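# Insert piston rod-first into cylinder, crown below rim

## Task

Place the piston inside the cylinder with its rod end going in first, and push it down until the piston crown sits lower than the cylinder's upper rim.

## Robot and tools

Robot: two six-joint arms with parallel grippers, left_arm and right_arm, facing a table. In the scene frame the origin is at table-top height, halfway between the arms' nominal bases; +x points out over the table, +z up, and left_arm is on the +y side (this is not the image's left). Calibrated bases: left_arm at (-0.001, +0.320, +0.037) m, right_arm at (+0.017, -0.300, +0.045) m, both with nearly no yaw. A camera stand is behind the arms. Each gripper's fingers point along its own +z and separate along its y; end_effector_position is the point between the pads, about 1 cm back from the tips. Printed hand poses may be off by a few centimetres, more at long reach.

Row layout (used by execute_actions and move): one flat list of 14 numbers covering both arms, even if only one moves. First 7 are left_arm, last 7 are right_arm. Within each arm the order is unusual: waist, elbow, wrist pitch, shoulder, wrist roll, wrist yaw, then gripper opening. The six joint numbers are absolute target angles in radians (same as the Joint positions line), not offsets. Stated ranges: waist -2.618 to 3.054, shoulder 0.000 to 3.142, elbow 0.000 to 3.142, wrist pitch -1.571 to 1.571, wrist yaw -1.571 to 1.571, wrist roll -2.094 to 2.094; true ends may differ by up to 0.059 rad, and targets beyond that margin (and farther out than the current angle) are rejected; excess is clipped and reported as "joint sent to its limit". Opening is a commanded value from -1 (shut) to +1 (fully open, pads 0.094 m apart); between the ends it targets the grip_measured reading. A 0 is a real command, so to keep a gripper unchanged resend its current Tool commands value; to hold a joint, resend its Joint targets angle.

execute_actions(actions, cameras): actions is a list of actions; each action is up to 15 rows, one per 1/30 s step, and a short action repeats its last row to fill 15 steps. Per step, joint targets are kept within 0.339 rad of the measured angle for waist, shoulder, elbow and 2.2 rad for the wrist joints, and an arm's targets are pulled back if they would move its hand over 200 mm. An empty list returns state plus all camera images; otherwise images only if cameras names them (["all"] for every one). Camera names: cam_head_left, cam_head_right, cam_left_wrist, cam_right_wrist (all 896x504). An unknown name voids the call.

move(target, speed, blend, opening_speed, grip_force, blocking, cameras): target is one 14-number row or a list of up to 15 rows, all sharing a 10 s budget. All joints interpolate together, so the hand follows a curve; no obstacle avoidance. speed is rad/s for the joint with the longest travel, 0.01 to 12.57, default 0.5 (one value or one per target). blend (rad) rounds intermediate corners; 0 stops at each. opening_speed sets how quickly the opening command ramps, per second on the -1..+1 scale, at least 0.2; use it slowly on fragile parts. grip_force is the per-pad force cap in newtons, 10 to 50, one value or one per arm; it persists, and lower caps close slower. blocking=false returns after about 0.5 s while motion continues; a new move then replaces it. The result adds a "move:" line: done, off_target (resting over 0.035 rad from target), moving, held (a check withheld steps or the clearance check halted the path), or fault, plus limits=held if steps were withheld. done does not prove contact or lack of it.

wait(seconds): 0 to 10 s with commands held; returns early if a running move ends. stop(): brakes a running move. zoom_image(camera, region): magnifies [x0, y0, x1, y1] pixels (max 504x504) of that camera's latest image. read_manual(section): licence texts only. finished_scene(scene): ends the current scene, given its number; irreversible, so only call once the piston is seated and stable.

Result lines: Joint positions and Joint velocities per arm in the row order above plus pad gap (m, m/s); velocities may show "within noise". Joint targets are what the joints are currently driven toward. Tool commands show opening commands. grip_measured reads the finger opening on the command scale, a little wide when empty and somewhat narrower than a hard held part. Joint torques are total drive output including gravity, offset and noisy; entries 1, 2 and 4 wrap at ±28 N m. "joint command not followed" means the clearance check altered targets. MOTOR HOT appears at 75 °C; at 90 °C an OVER-TEMPERATURE FAULT folds that arm and disables it, and at 100 °C it goes limp. Holding loads, stretching out, or pushing into unreachable poses heats motors.

Cameras: calibration (intrinsics, distortion, world-to-camera transforms) is given per camera; head cameras may have shifted a couple of degrees or millimetres, and wrist camera images lag while their arm moves.

Avoid: dropping the piston or releasing it while moving, anything leaving the table, fast impacts or hard shoves against the table or fixed items, any contact or squeeze between the two arms (including closing on the other gripper), strain on a wrist camera cable, and anything that stops an arm. An object may occasionally be nudged by an outside push. Smooth, low-effort, quick motion is preferred.

Each tool is called after ">>>" as name([rows], argument=value, ...), one row to a line, values as JSON.

## Session

>>> execute_actions(actions=[])

Scene clock: 0.00 s.
left_arm: end_effector_position=(+0.3851, +0.3316, +0.1228) grip_measured=+1.000 end_effector_quat_wxyz=(+0.538, -0.023, +0.841, -0.056) | right_arm: end_effector_position=(+0.4177, -0.3083, +0.1475) grip_measured=+1.000 end_effector_quat_wxyz=(+0.589, +0.012, +0.808, -0.003)
Joint names: [waist, elbow, wrist pitch, shoulder, wrist roll, wrist yaw]
Joint positions: left_arm=[0.111 0.379 0.665 1.479 -0.056 0.165 0.094] | right_arm=[0.004 0.366 0.866 1.543 0.009 -0.003 0.094]
Joint velocities: within noise
Joint torques (N m): no reading
Motor temperatures (°C): left_arm=[29 28 30 27 27 27 25] | right_arm=[30 31 29 28 28 29 28]
Heat: left arm: 30 °C; right arm: 31 °C.
Joint targets: left_arm=[0.111 0.388 0.667 1.470 -0.055 0.167] | right_arm=[0.004 0.374 0.870 1.536 0.008 -0.003]
Tool commands: left_gripper/opening=+1.0 right_gripper/opening=+1.0

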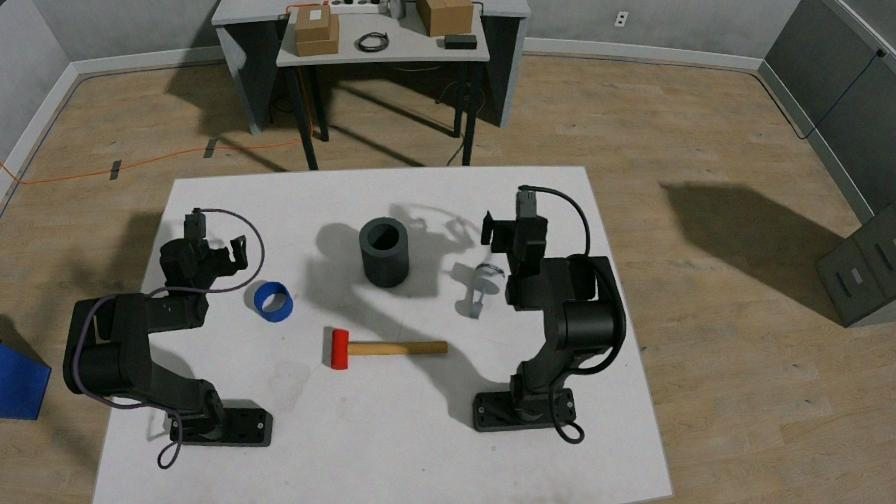

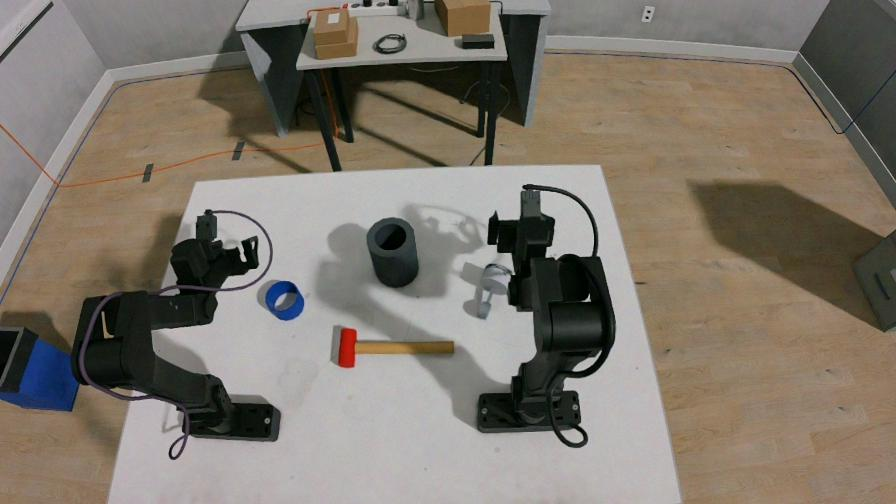

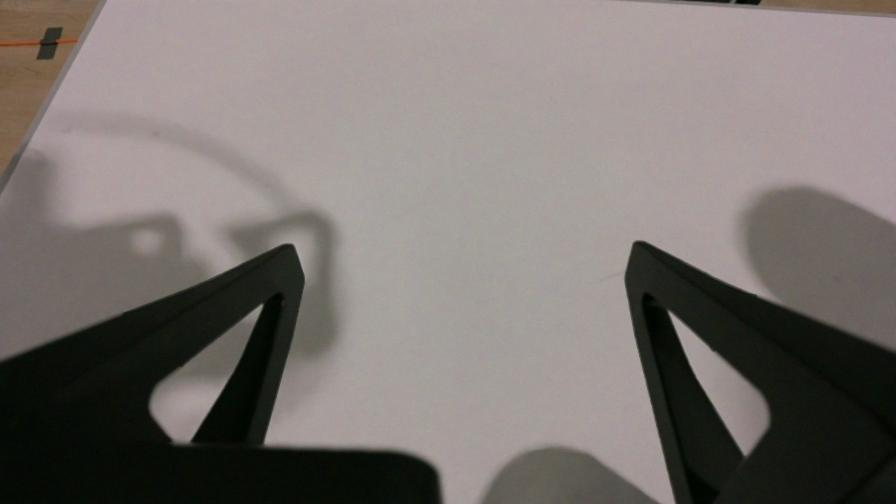

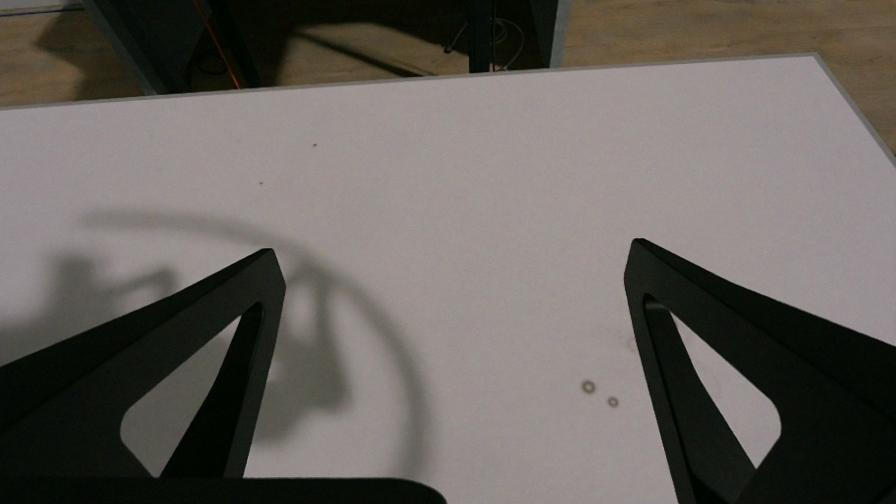

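>>> zoom_image(camera="cam_head_left", region=[420, 220, 560, 340])

>>> zoom_image(camera="cam_head_right", region=[420, 220, 560, 340])

>>> zoom_image(camera="cam_head_left", region=[320, 190, 460, 310])

>>> zoom_image(camera="cam_head_right", region=[320, 190, 460, 310])

Scaled by 3.600 from the camera's 896x504 image, which has a finer 1280x720 frame.

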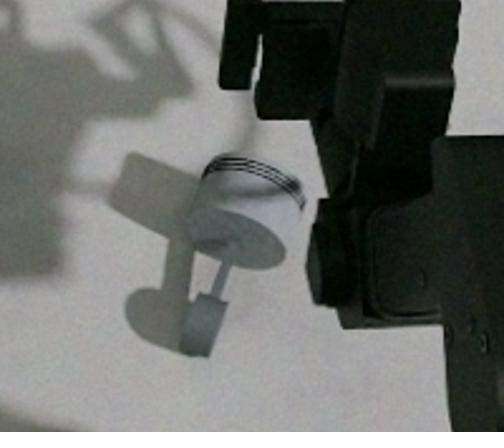

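Scaled by 3.600 from the camera's 896x504 image, which has a finer 1280x720 frame.

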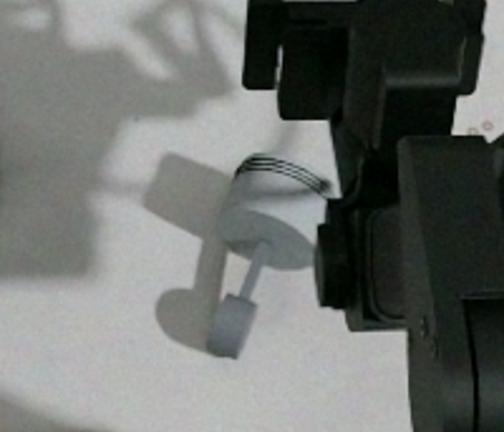

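Scaled by 3.600 from the camera's 896x504 image, which has a finer 1280x720 frame.

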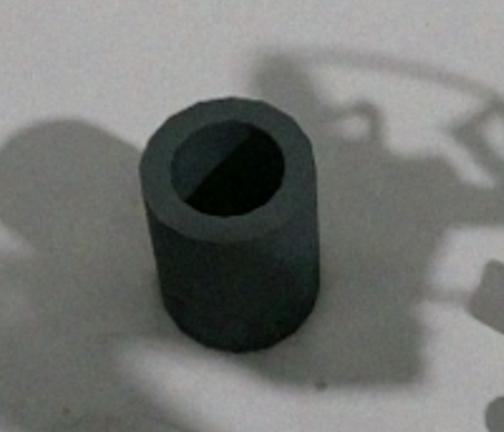

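Scaled by 3.600 from the camera's 896x504 image, which has a finer 1280x720 frame.

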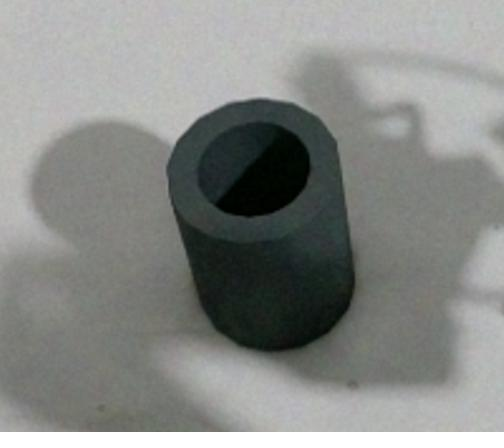

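>>> move(target=[0.111, 0.388, 0.667, 1.470, -0.055, 0.167, 1.0, 0.014, 1.4945, -1.161, 1.904, 0.43, 0.0, 1.0], speed=1.2, cameras=["all"])

Scene clock: 29.50 s.
left_arm: end_effector_position=(+0.3851, +0.3316, +0.1228) grip_measured=+1.000 end_effector_quat_wxyz=(+0.538, -0.023, +0.841, -0.056) | right_arm: end_effector_position=(+0.3651, -0.3060, +0.1168) grip_measured=+1.000 end_effector_quat_wxyz=(-0.005, +0.219, +0.976, +0.000)
Joint names: [waist, elbow, wrist pitch, shoulder, wrist roll, wrist yaw]
Joint positions: left_arm=[0.111 0.379 0.665 1.479 -0.056 0.165 0.094] | right_arm=[0.007 1.464 -1.155 1.891 0.42 -0.003 0.094]
Joint torques (N m): left_arm=[-0.06 6.09 1.37 -4.57 0.01 0.04] | right_arm=[0.61 7.39 0.07 -7.86 0.1 0.01]
Heat: left arm: 33 °C; right arm: 32 °C.
Joint targets: left_arm=[0.111 0.388 0.667 1.470 -0.055 0.167] | right_arm=[0.014 1.494 -1.161 1.904 0.430 0.000]
move: done
camera_calibration:
cam_right_wrist: T_world_to_cam=[[-0.462117, -0.886229, -0.032354, -0.0989341], [-0.695756, 0.339692, 0.632877, 0.291856], [-0.549883, 0.314973, -0.773576, 0.511179], [0, 0, 0, 1]] pos_world=[0.43843, -0.347827, 0.207527]

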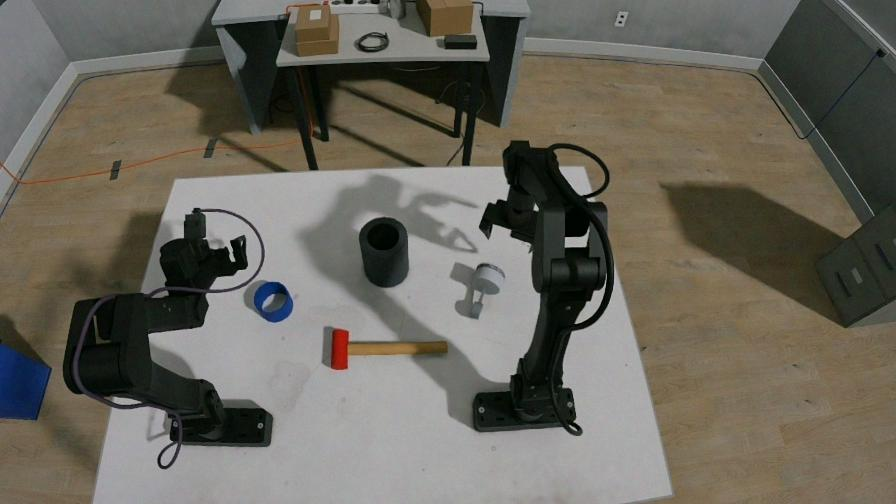

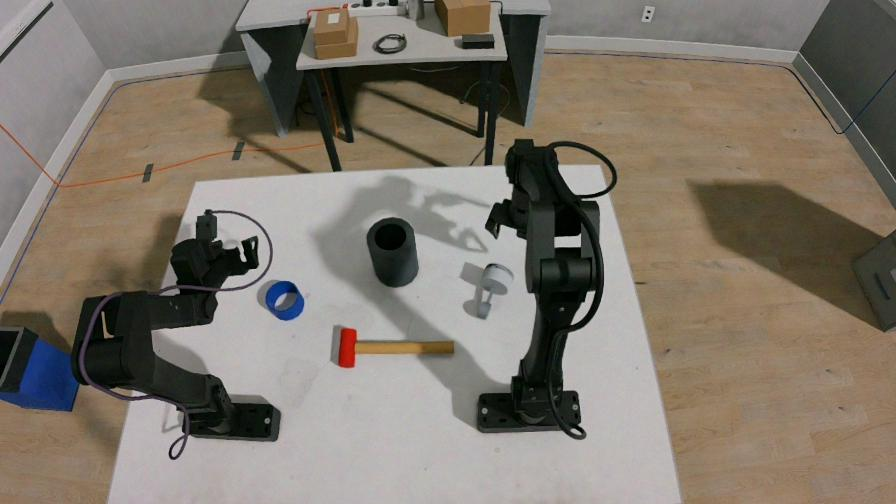

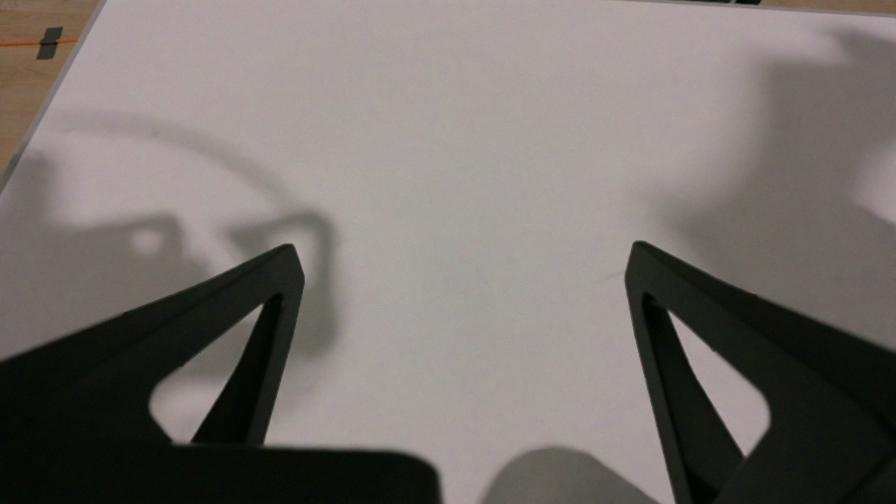

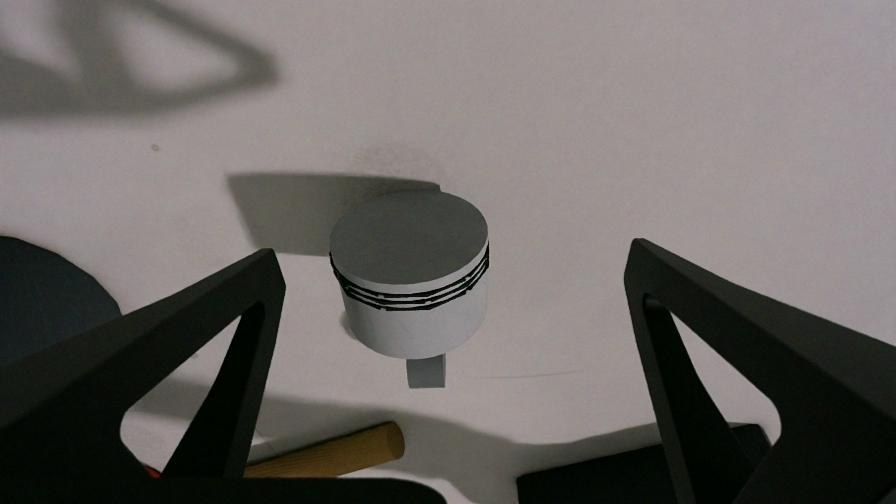

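>>> zoom_image(camera="cam_head_left", region=[440, 240, 530, 330])

>>> zoom_image(camera="cam_head_right", region=[440, 240, 530, 330])

>>> zoom_image(camera="cam_right_wrist", region=[300, 170, 530, 400])

Scaled by 5.600 from the camera's 896x504 image, which has a finer 1280x720 frame.

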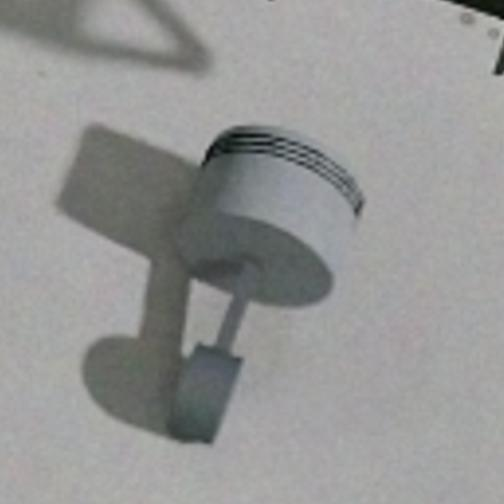

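Scaled by 5.600 from the camera's 896x504 image, which has a finer 1280x720 frame.

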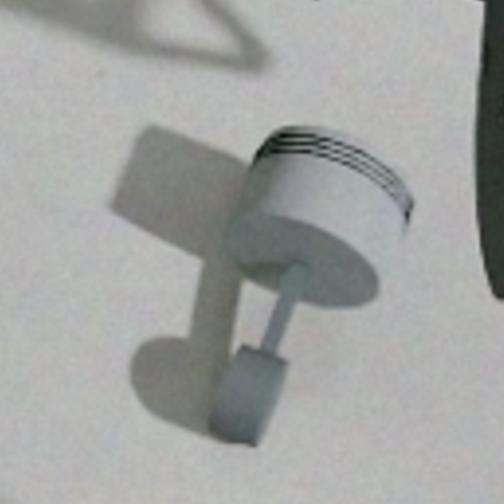

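Scaled by 2.191 from the camera's 896x504 image, which has a finer 1280x720 frame.

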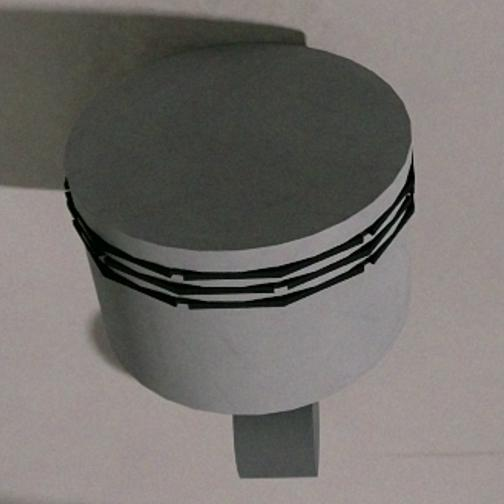

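>>> zoom_image(camera="cam_head_left", region=[460, 130, 620, 290])

>>> zoom_image(camera="cam_head_right", region=[460, 130, 620, 290])

Scaled by 3.150 from the camera's 896x504 image, which has a finer 1280x720 frame.

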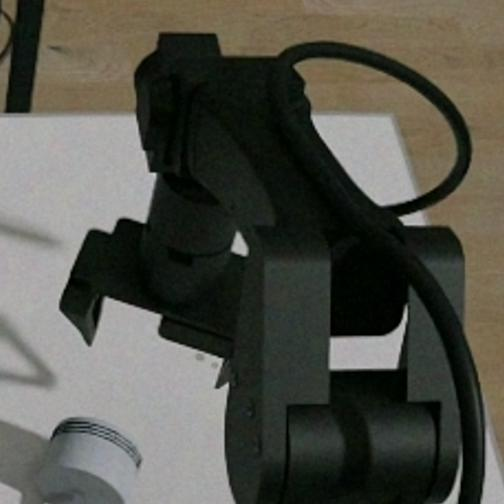

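Scaled by 3.150 from the camera's 896x504 image, which has a finer 1280x720 frame.

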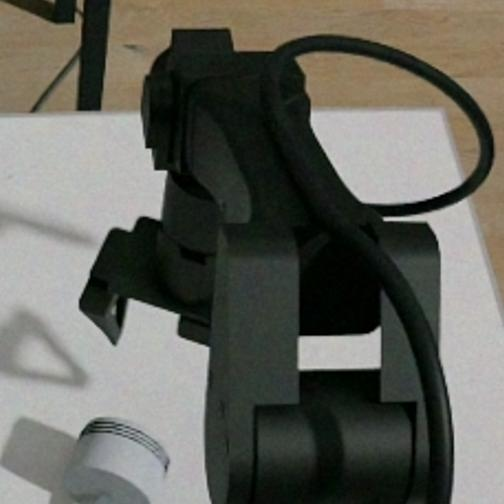

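>>> move(target=[0.111, 0.388, 0.667, 1.470, -0.055, 0.167, 1.0, 0.037, 1.690, -1.410, 2.080, 0.427, -0.107, 1.0], speed=0.6, cameras=["cam_head_left", "cam_head_right", "cam_right_wrist"])

Scene clock: 53.47 s.
left_arm: end_effector_position=(+0.3851, +0.3316, +0.1228) grip_measured=+1.000 end_effector_quat_wxyz=(+0.538, -0.023, +0.841, -0.056) | right_arm: end_effector_position=(+0.3523, -0.2796, +0.1110) grip_measured=+1.000 end_effector_quat_wxyz=(-0.127, +0.210, +0.969, +0.024)
Joint names: [waist, elbow, wrist pitch, shoulder, wrist roll, wrist yaw]
Joint positions: left_arm=[0.111 0.379 0.665 1.479 -0.056 0.165 0.094] | right_arm=[0.033 1.66 -1.402 2.068 0.42 -0.101 0.094]
Joint torques (N m): left_arm=[-0.05 6.12 1.37 -4.57 0.02 0.04] | right_arm=[0.46 7.04 -0.39 -9.18 0.07 -0.13]
Heat: left arm: 34 °C; right arm: 32 °C.
Joint targets: left_arm=[0.111 0.388 0.667 1.470 -0.055 0.167] | right_arm=[0.037 1.690 -1.410 2.080 0.427 -0.107]
move: done
camera_calibration:
cam_right_wrist: T_world_to_cam=[[-0.455736, -0.889974, -0.0158458, -0.0868109], [-0.535858, 0.260099, 0.803246, 0.180122], [-0.710747, 0.374559, -0.595437, 0.544929], [0, 0, 0, 1]] pos_world=[0.444263, -0.328217, 0.178413]
Images, in order (width x height): cam_head_left 896x504, cam_head_right 896x504, cam_right_wrist 896x504.

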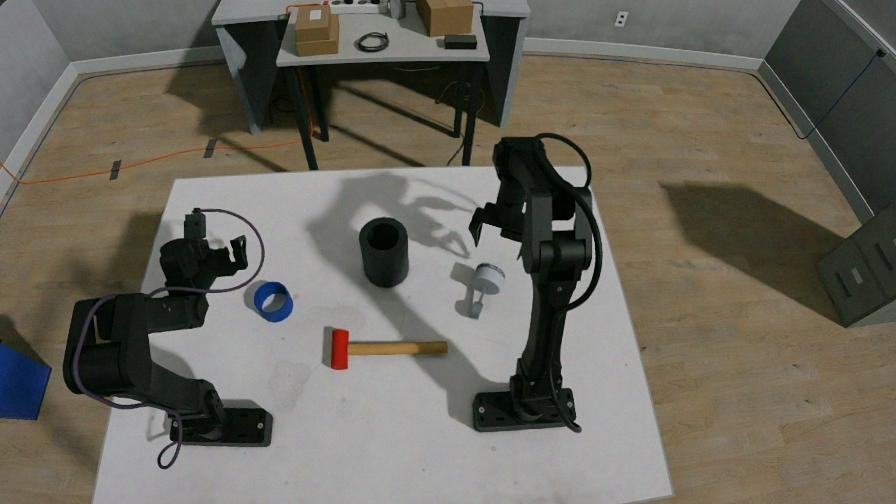

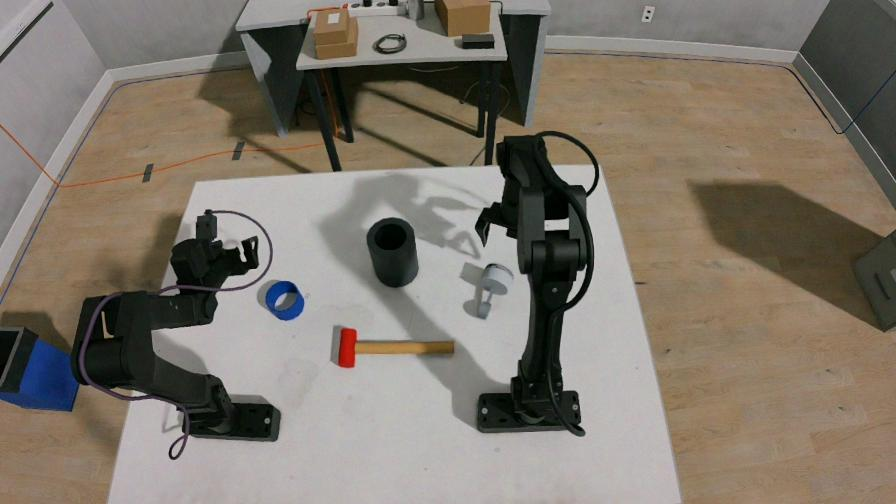

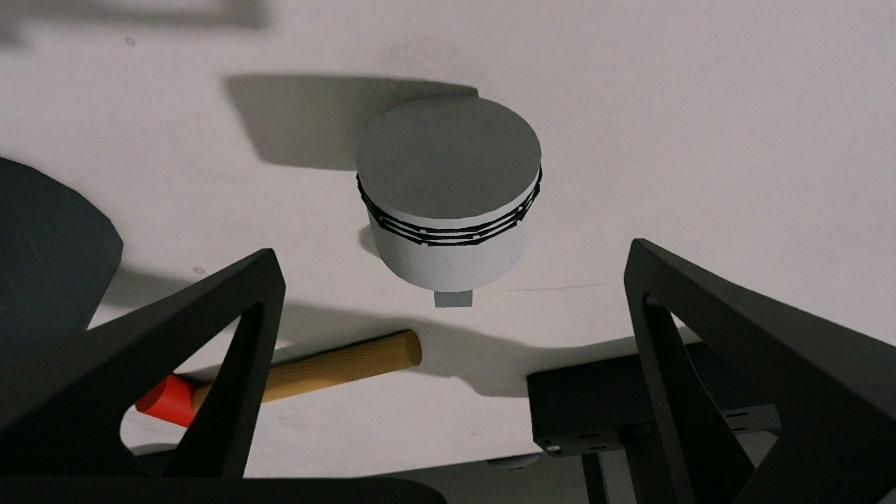

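>>> move(target=[0.111, 0.388, 0.667, 1.470, -0.055, 0.167, 1.0, -0.003, 1.739, -1.455, 2.330, 0.360, -0.210, 1.0], speed=0.3, cameras=["cam_head_left", "cam_head_right", "cam_right_wrist"])

Scene clock: 58.80 s.
left_arm: end_effector_position=(+0.3851, +0.3316, +0.1228) grip_measured=+1.000 end_effector_quat_wxyz=(+0.538, -0.023, +0.841, -0.056) | right_arm: end_effector_position=(+0.3384, -0.2715, +0.0477) grip_measured=+1.000 end_effector_quat_wxyz=(-0.250, +0.208, +0.944, +0.056)
Joint names: [waist, elbow, wrist pitch, shoulder, wrist roll, wrist yaw]
Joint positions: left_arm=[0.111 0.379 0.665 1.479 -0.056 0.165 0.094] | right_arm=[0.003 1.713 -1.445 2.32 0.36 -0.2 0.094]
Joint torques (N m): left_arm=[-0.05 6.11 1.37 -4.57 0.01 0.04] | right_arm=[-0.59 6.13 -0.92 -10.61 0.02 -0.19]
Motor temperatures (°C): left_arm=[29 30 35 29 27 27 25] | right_arm=[30 32 30 29 28 29 28]
Heat: left arm: 35 °C; right arm: 32 °C.
Joint targets: left_arm=[0.111 0.388 0.667 1.470 -0.055 0.167] | right_arm=[-0.003 1.739 -1.455 2.330 0.360 -0.210]
move: done
camera_calibration:
cam_right_wrist: T_world_to_cam=[[-0.467054, -0.884151, -0.0117444, -0.0817236], [-0.331567, 0.162807, 0.929278, 0.119876], [-0.819709, 0.437917, -0.369195, 0.537602], [0, 0, 0, 1]] pos_world=[0.442255, -0.327198, 0.0861221]
Images, in order (width x height): cam_head_left 896x504, cam_head_right 896x504, cam_right_wrist 896x504.

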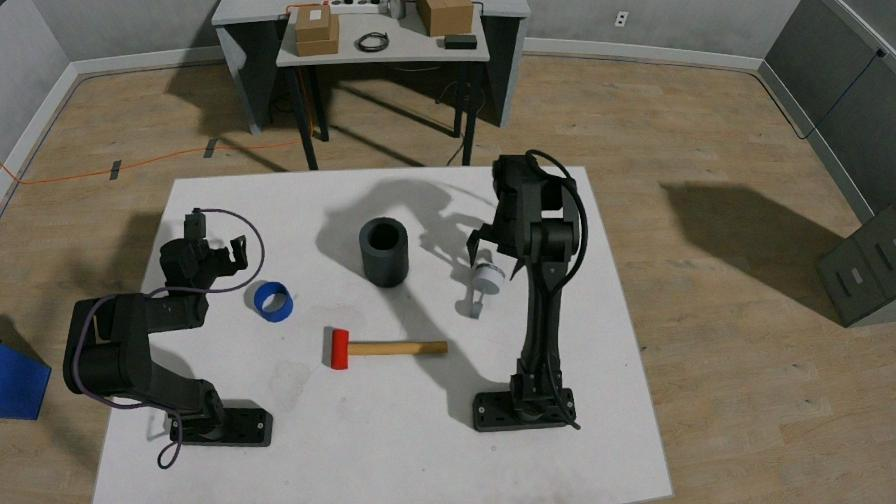

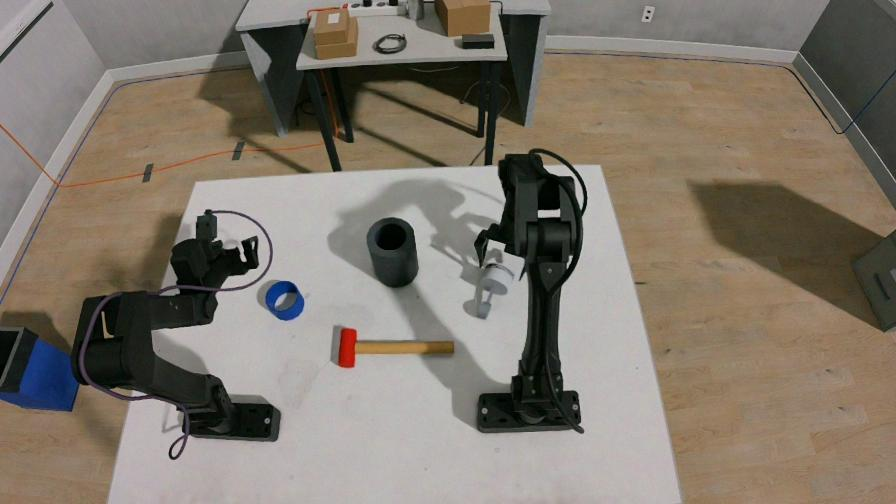

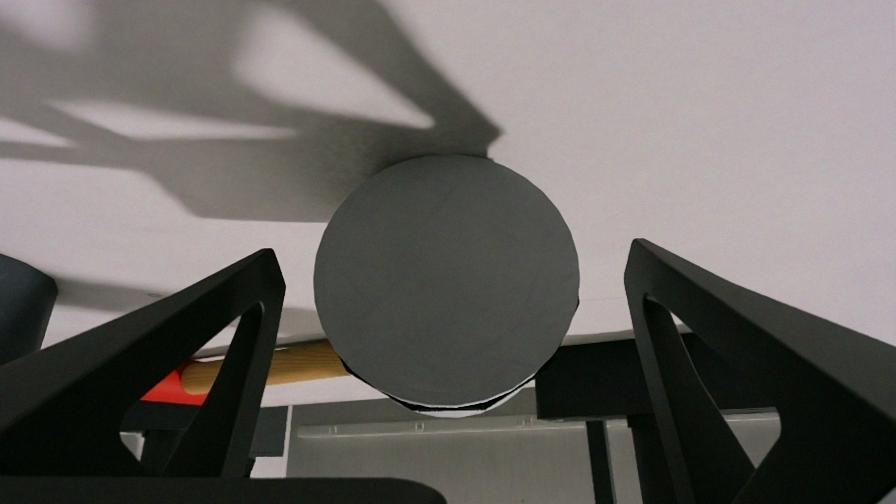

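>>> move(target=[0.111, 0.388, 0.667, 1.470, -0.055, 0.167, 1.0, -0.003, 1.739, -1.455, 2.330, 0.360, -0.210, 0.2], speed=0.3, opening_speed=0.7, cameras=["cam_head_left", "cam_right_wrist"])

Scene clock: 66.70 s.
left_arm: end_effector_position=(+0.3851, +0.3316, +0.1228) grip_measured=+1.000 end_effector_quat_wxyz=(+0.538, -0.023, +0.841, -0.056) | right_arm: end_effector_position=(+0.3383, -0.2710, +0.0479) grip_measured=+0.448 end_effector_quat_wxyz=(-0.250, +0.208, +0.944, +0.057)
Joint names: [waist, elbow, wrist pitch, shoulder, wrist roll, wrist yaw]
Joint positions: left_arm=[0.111 0.379 0.665 1.479 -0.056 0.165 0.094] | right_arm=[0.003 1.713 -1.446 2.32 0.36 -0.203 0.068]
Joint torques (N m): left_arm=[-0.05 6.09 1.37 -4.57 0.02 0.04] | right_arm=[-0.65 6.19 -0.88 -10.54 0.01 -0.18]
Heat: left arm: 35 °C; right arm: 32 °C.
Joint targets: left_arm=[0.111 0.388 0.667 1.470 -0.055 0.167] | right_arm=[-0.003 1.739 -1.455 2.330 0.360 -0.210]
move: done
camera_calibration:
cam_right_wrist: T_world_to_cam=[[-0.467725, -0.883757, -0.0143756, -0.0807235], [-0.331314, 0.160222, 0.929817, 0.118817], [-0.819429, 0.439662, -0.36774, 0.537745], [0, 0, 0, 1]] pos_world=[0.442253, -0.326803, 0.0861123]
Images, in order (width x height): cam_head_left 896x504, cam_right_wrist 896x504.

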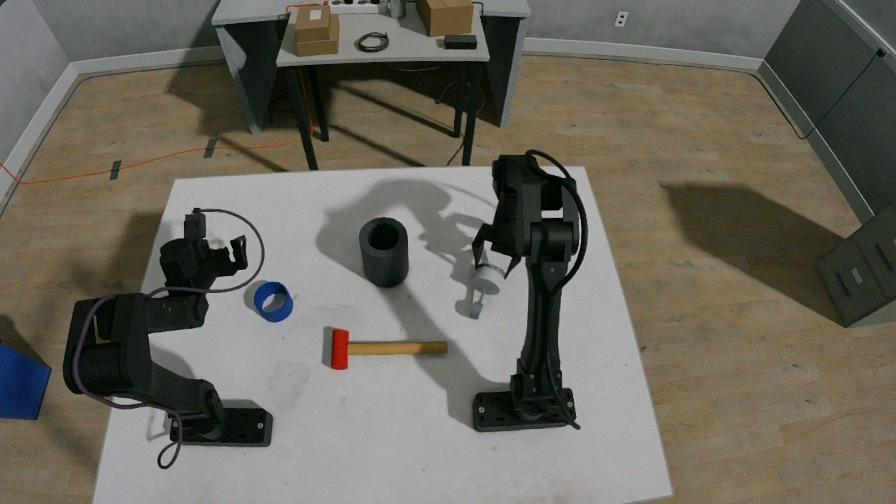

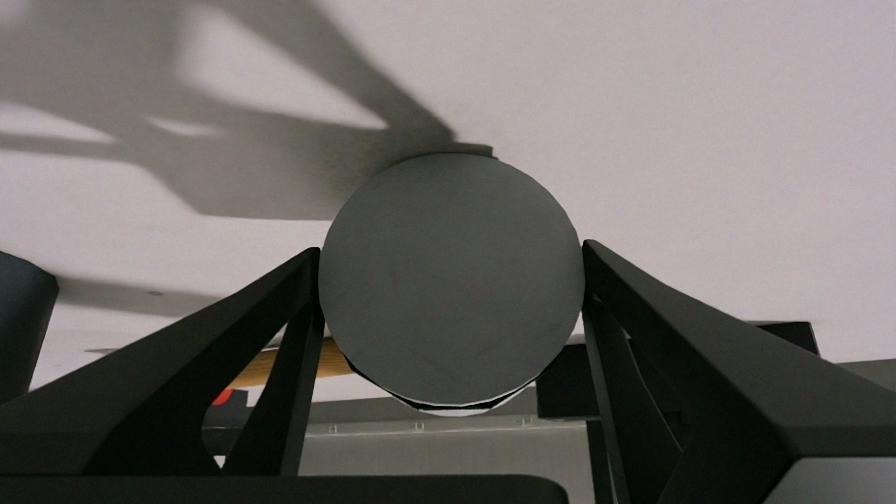

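>>> move(target=[-0.3, 0.36, 0.85, 1.42, -0.03, 0.08, 1.0, -0.003, 1.625, -1.420, 2.095, 0.50, -0.203, 0.2], speed=0.4, cameras=["cam_head_left", "cam_right_wrist"])

Scene clock: 80.97 s.
left_arm: end_effector_position=(+0.3746, +0.1861, +0.1679) grip_measured=+1.000 end_effector_quat_wxyz=(+0.598, +0.132, +0.779, -0.139) | right_arm: end_effector_position=(+0.3413, -0.2712, +0.0867) grip_measured=+0.448 end_effector_quat_wxyz=(-0.186, +0.266, +0.944, +0.058)
Joint names: [waist, elbow, wrist pitch, shoulder, wrist roll, wrist yaw]
Joint positions: left_arm=[-0.297 0.37 0.827 1.449 -0.037 0.091 0.094] | right_arm=[0.003 1.634 -1.403 2.14 0.489 -0.202 0.068]
Joint torques (N m): left_arm=[-0.31 4.88 1.62 -5.97 0.08 -0.12] | right_arm=[-0.44 3.85 -0.71 -14.76 0.11 -0.12]
Heat: left arm: 36 °C; right arm: 32 °C.
Joint targets: left_arm=[-0.300 0.360 0.850 1.420 -0.030 0.080] | right_arm=[-0.003 1.625 -1.420 2.095 0.500 -0.203]
move: off_target (right_arm); right_arm: the shoulder is farthest, 0.045 rad from its target
camera_calibration:
cam_right_wrist: T_world_to_cam=[[-0.564846, -0.824724, -0.0279105, -0.028718], [-0.412106, 0.252622, 0.875415, 0.141103], [-0.714925, 0.505977, -0.482566, 0.5468], [0, 0, 0, 1]] pos_world=[0.432849, -0.335998, 0.139542]
Images, in order (width x height): cam_head_left 896x504, cam_right_wrist 896x504.

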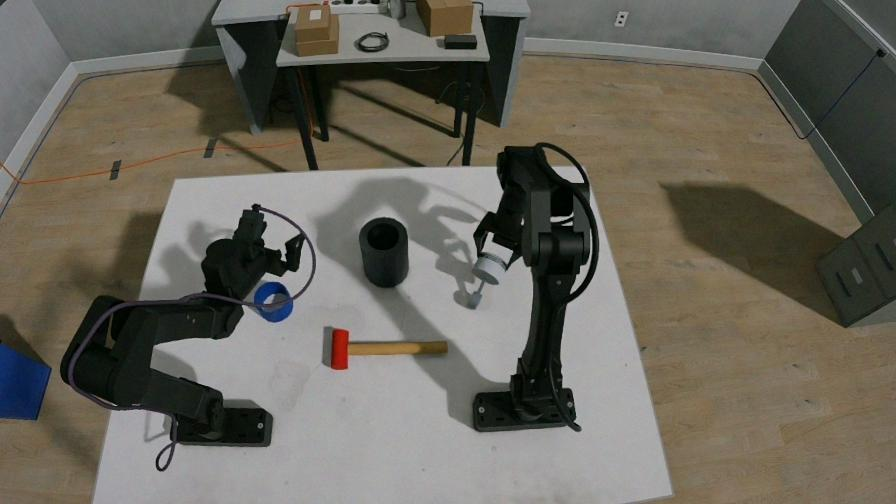

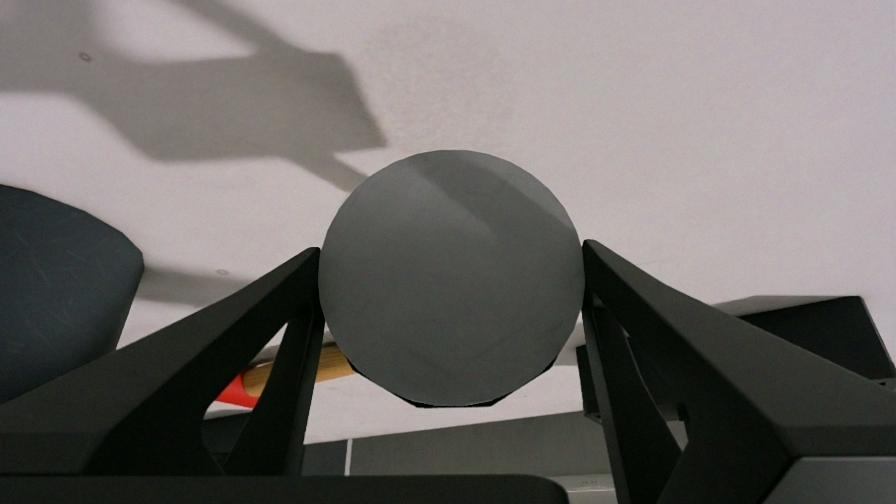

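>>> move(target=[-0.767, 0.352, 1.040, 1.360, 0.0, 0.0, 1.0, 0.279, 0.880, -0.560, 0.810, 0.0, 0.0, 0.2], speed=0.7, cameras=["all"])

Scene clock: 84.53 s.
left_arm: end_effector_position=(+0.2865, +0.0402, +0.2353) grip_measured=+1.000 end_effector_quat_wxyz=(+0.651, +0.267, +0.657, -0.270) | right_arm: end_effector_position=(+0.2969, -0.2267, +0.2862) grip_measured=+0.446 end_effector_quat_wxyz=(+0.458, -0.110, +0.880, +0.064)
Joint names: [waist, elbow, wrist pitch, shoulder, wrist roll, wrist yaw]
Joint positions: left_arm=[-0.762 0.363 1.019 1.387 -0.007 0.011 0.094] | right_arm=[0.273 0.877 -0.655 0.831 0.005 -0.014 0.068]
Joint torques (N m): left_arm=[-0.46 5.05 1.61 -5.52 0.07 -0.15] | right_arm=[0.58 6.34 2.85 -2.56 -0.04 0.15]
Heat: left arm: 36 °C; right arm: 32 °C.
Joint targets: left_arm=[-0.767 0.352 1.040 1.360 0.000 0.000] | right_arm=[0.279 0.880 -0.560 0.810 0.000 0.000]
move: off_target (right_arm); right_arm: the wrist pitch is farthest, 0.095 rad from its target
camera_calibration:
cam_left_wrist: T_world_to_cam=[[-0.674222, -0.736662, -0.0524866, 0.236473], [-0.433699, 0.452458, -0.779222, 0.2955], [0.597771, -0.502605, -0.624546, 0.116976], [0, 0, 0, 1]] pos_world=[0.217668, 0.0992922, 0.315729]
cam_right_wrist: T_world_to_cam=[[0.256408, -0.964457, -0.0638489, -0.276665], [-0.931322, -0.228843, -0.283319, 0.313608], [0.258637, 0.132109, -0.956898, 0.350814], [0, 0, 0, 1]] pos_world=[0.272276, -0.24141, 0.40688]

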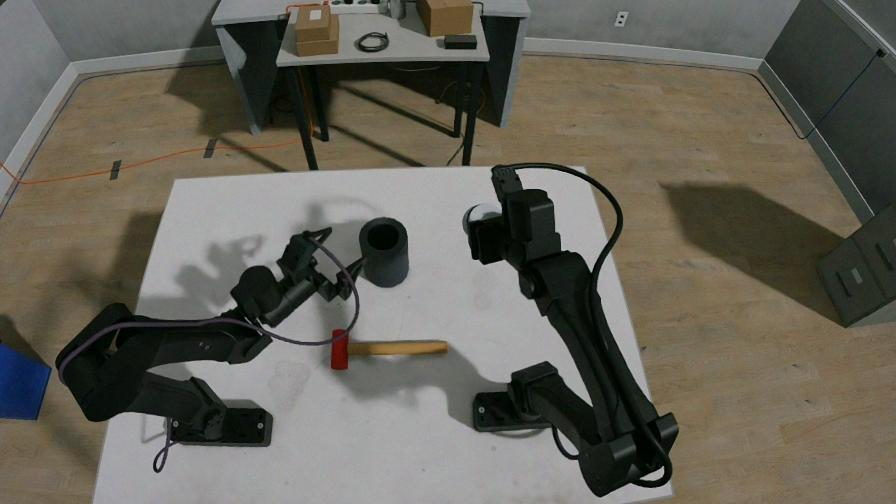

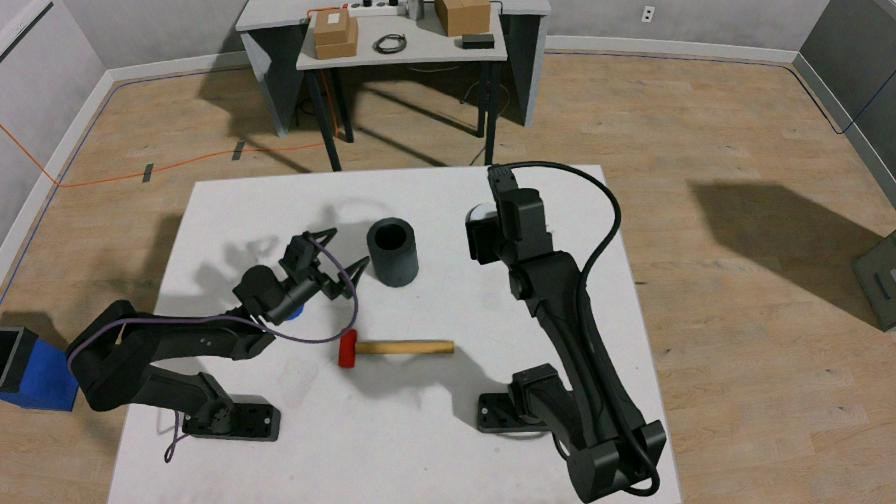

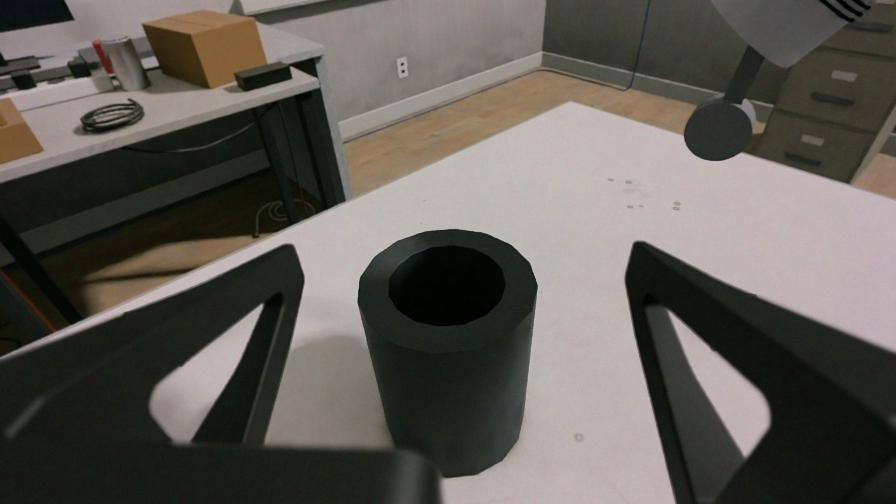

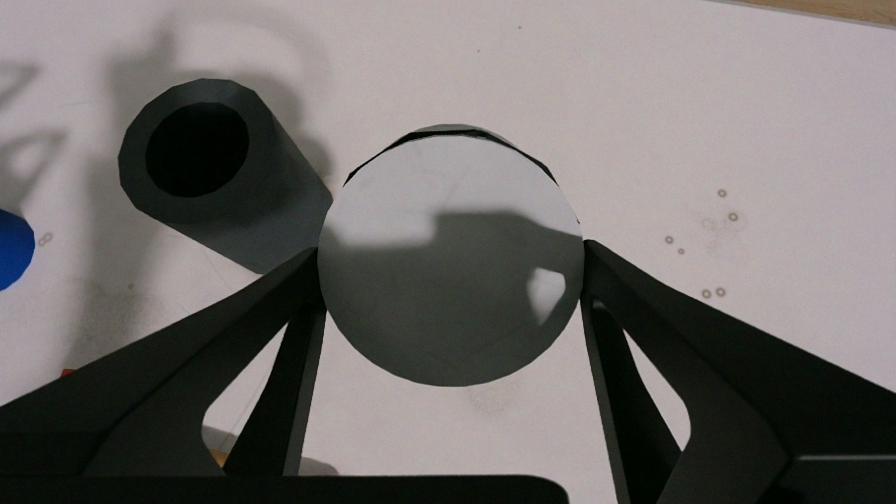

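>>> zoom_image(camera="cam_left_wrist", region=[640, 0, 896, 180])

>>> zoom_image(camera="cam_right_wrist", region=[300, 100, 610, 410])

>>> zoom_image(camera="cam_right_wrist", region=[100, 60, 350, 290])

>>> zoom_image(camera="cam_left_wrist", region=[340, 210, 560, 490])

Scaled by 1.969 from the camera's 896x504 image, which has a finer 1280x720 frame.

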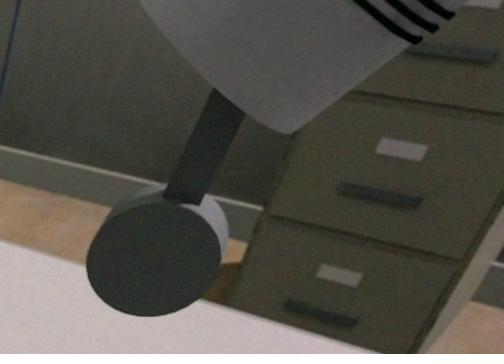

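Scaled by 1.626 from the camera's 896x504 image, which has a finer 1280x720 frame.

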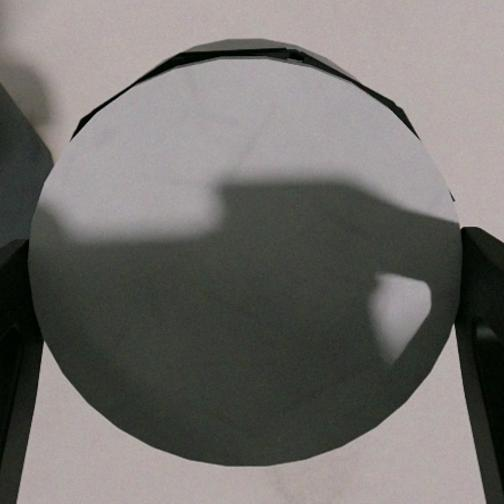

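Scaled by 2.016 from the camera's 896x504 image, which has a finer 1280x720 frame.

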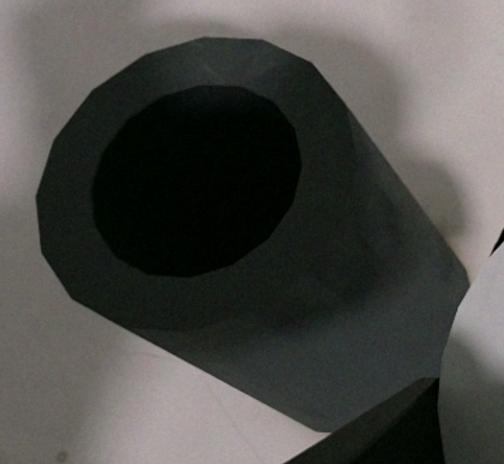

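Scaled by 1.800 from the camera's 896x504 image, which has a finer 1280x720 frame.

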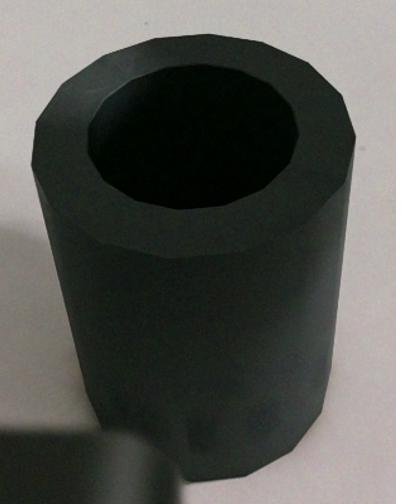

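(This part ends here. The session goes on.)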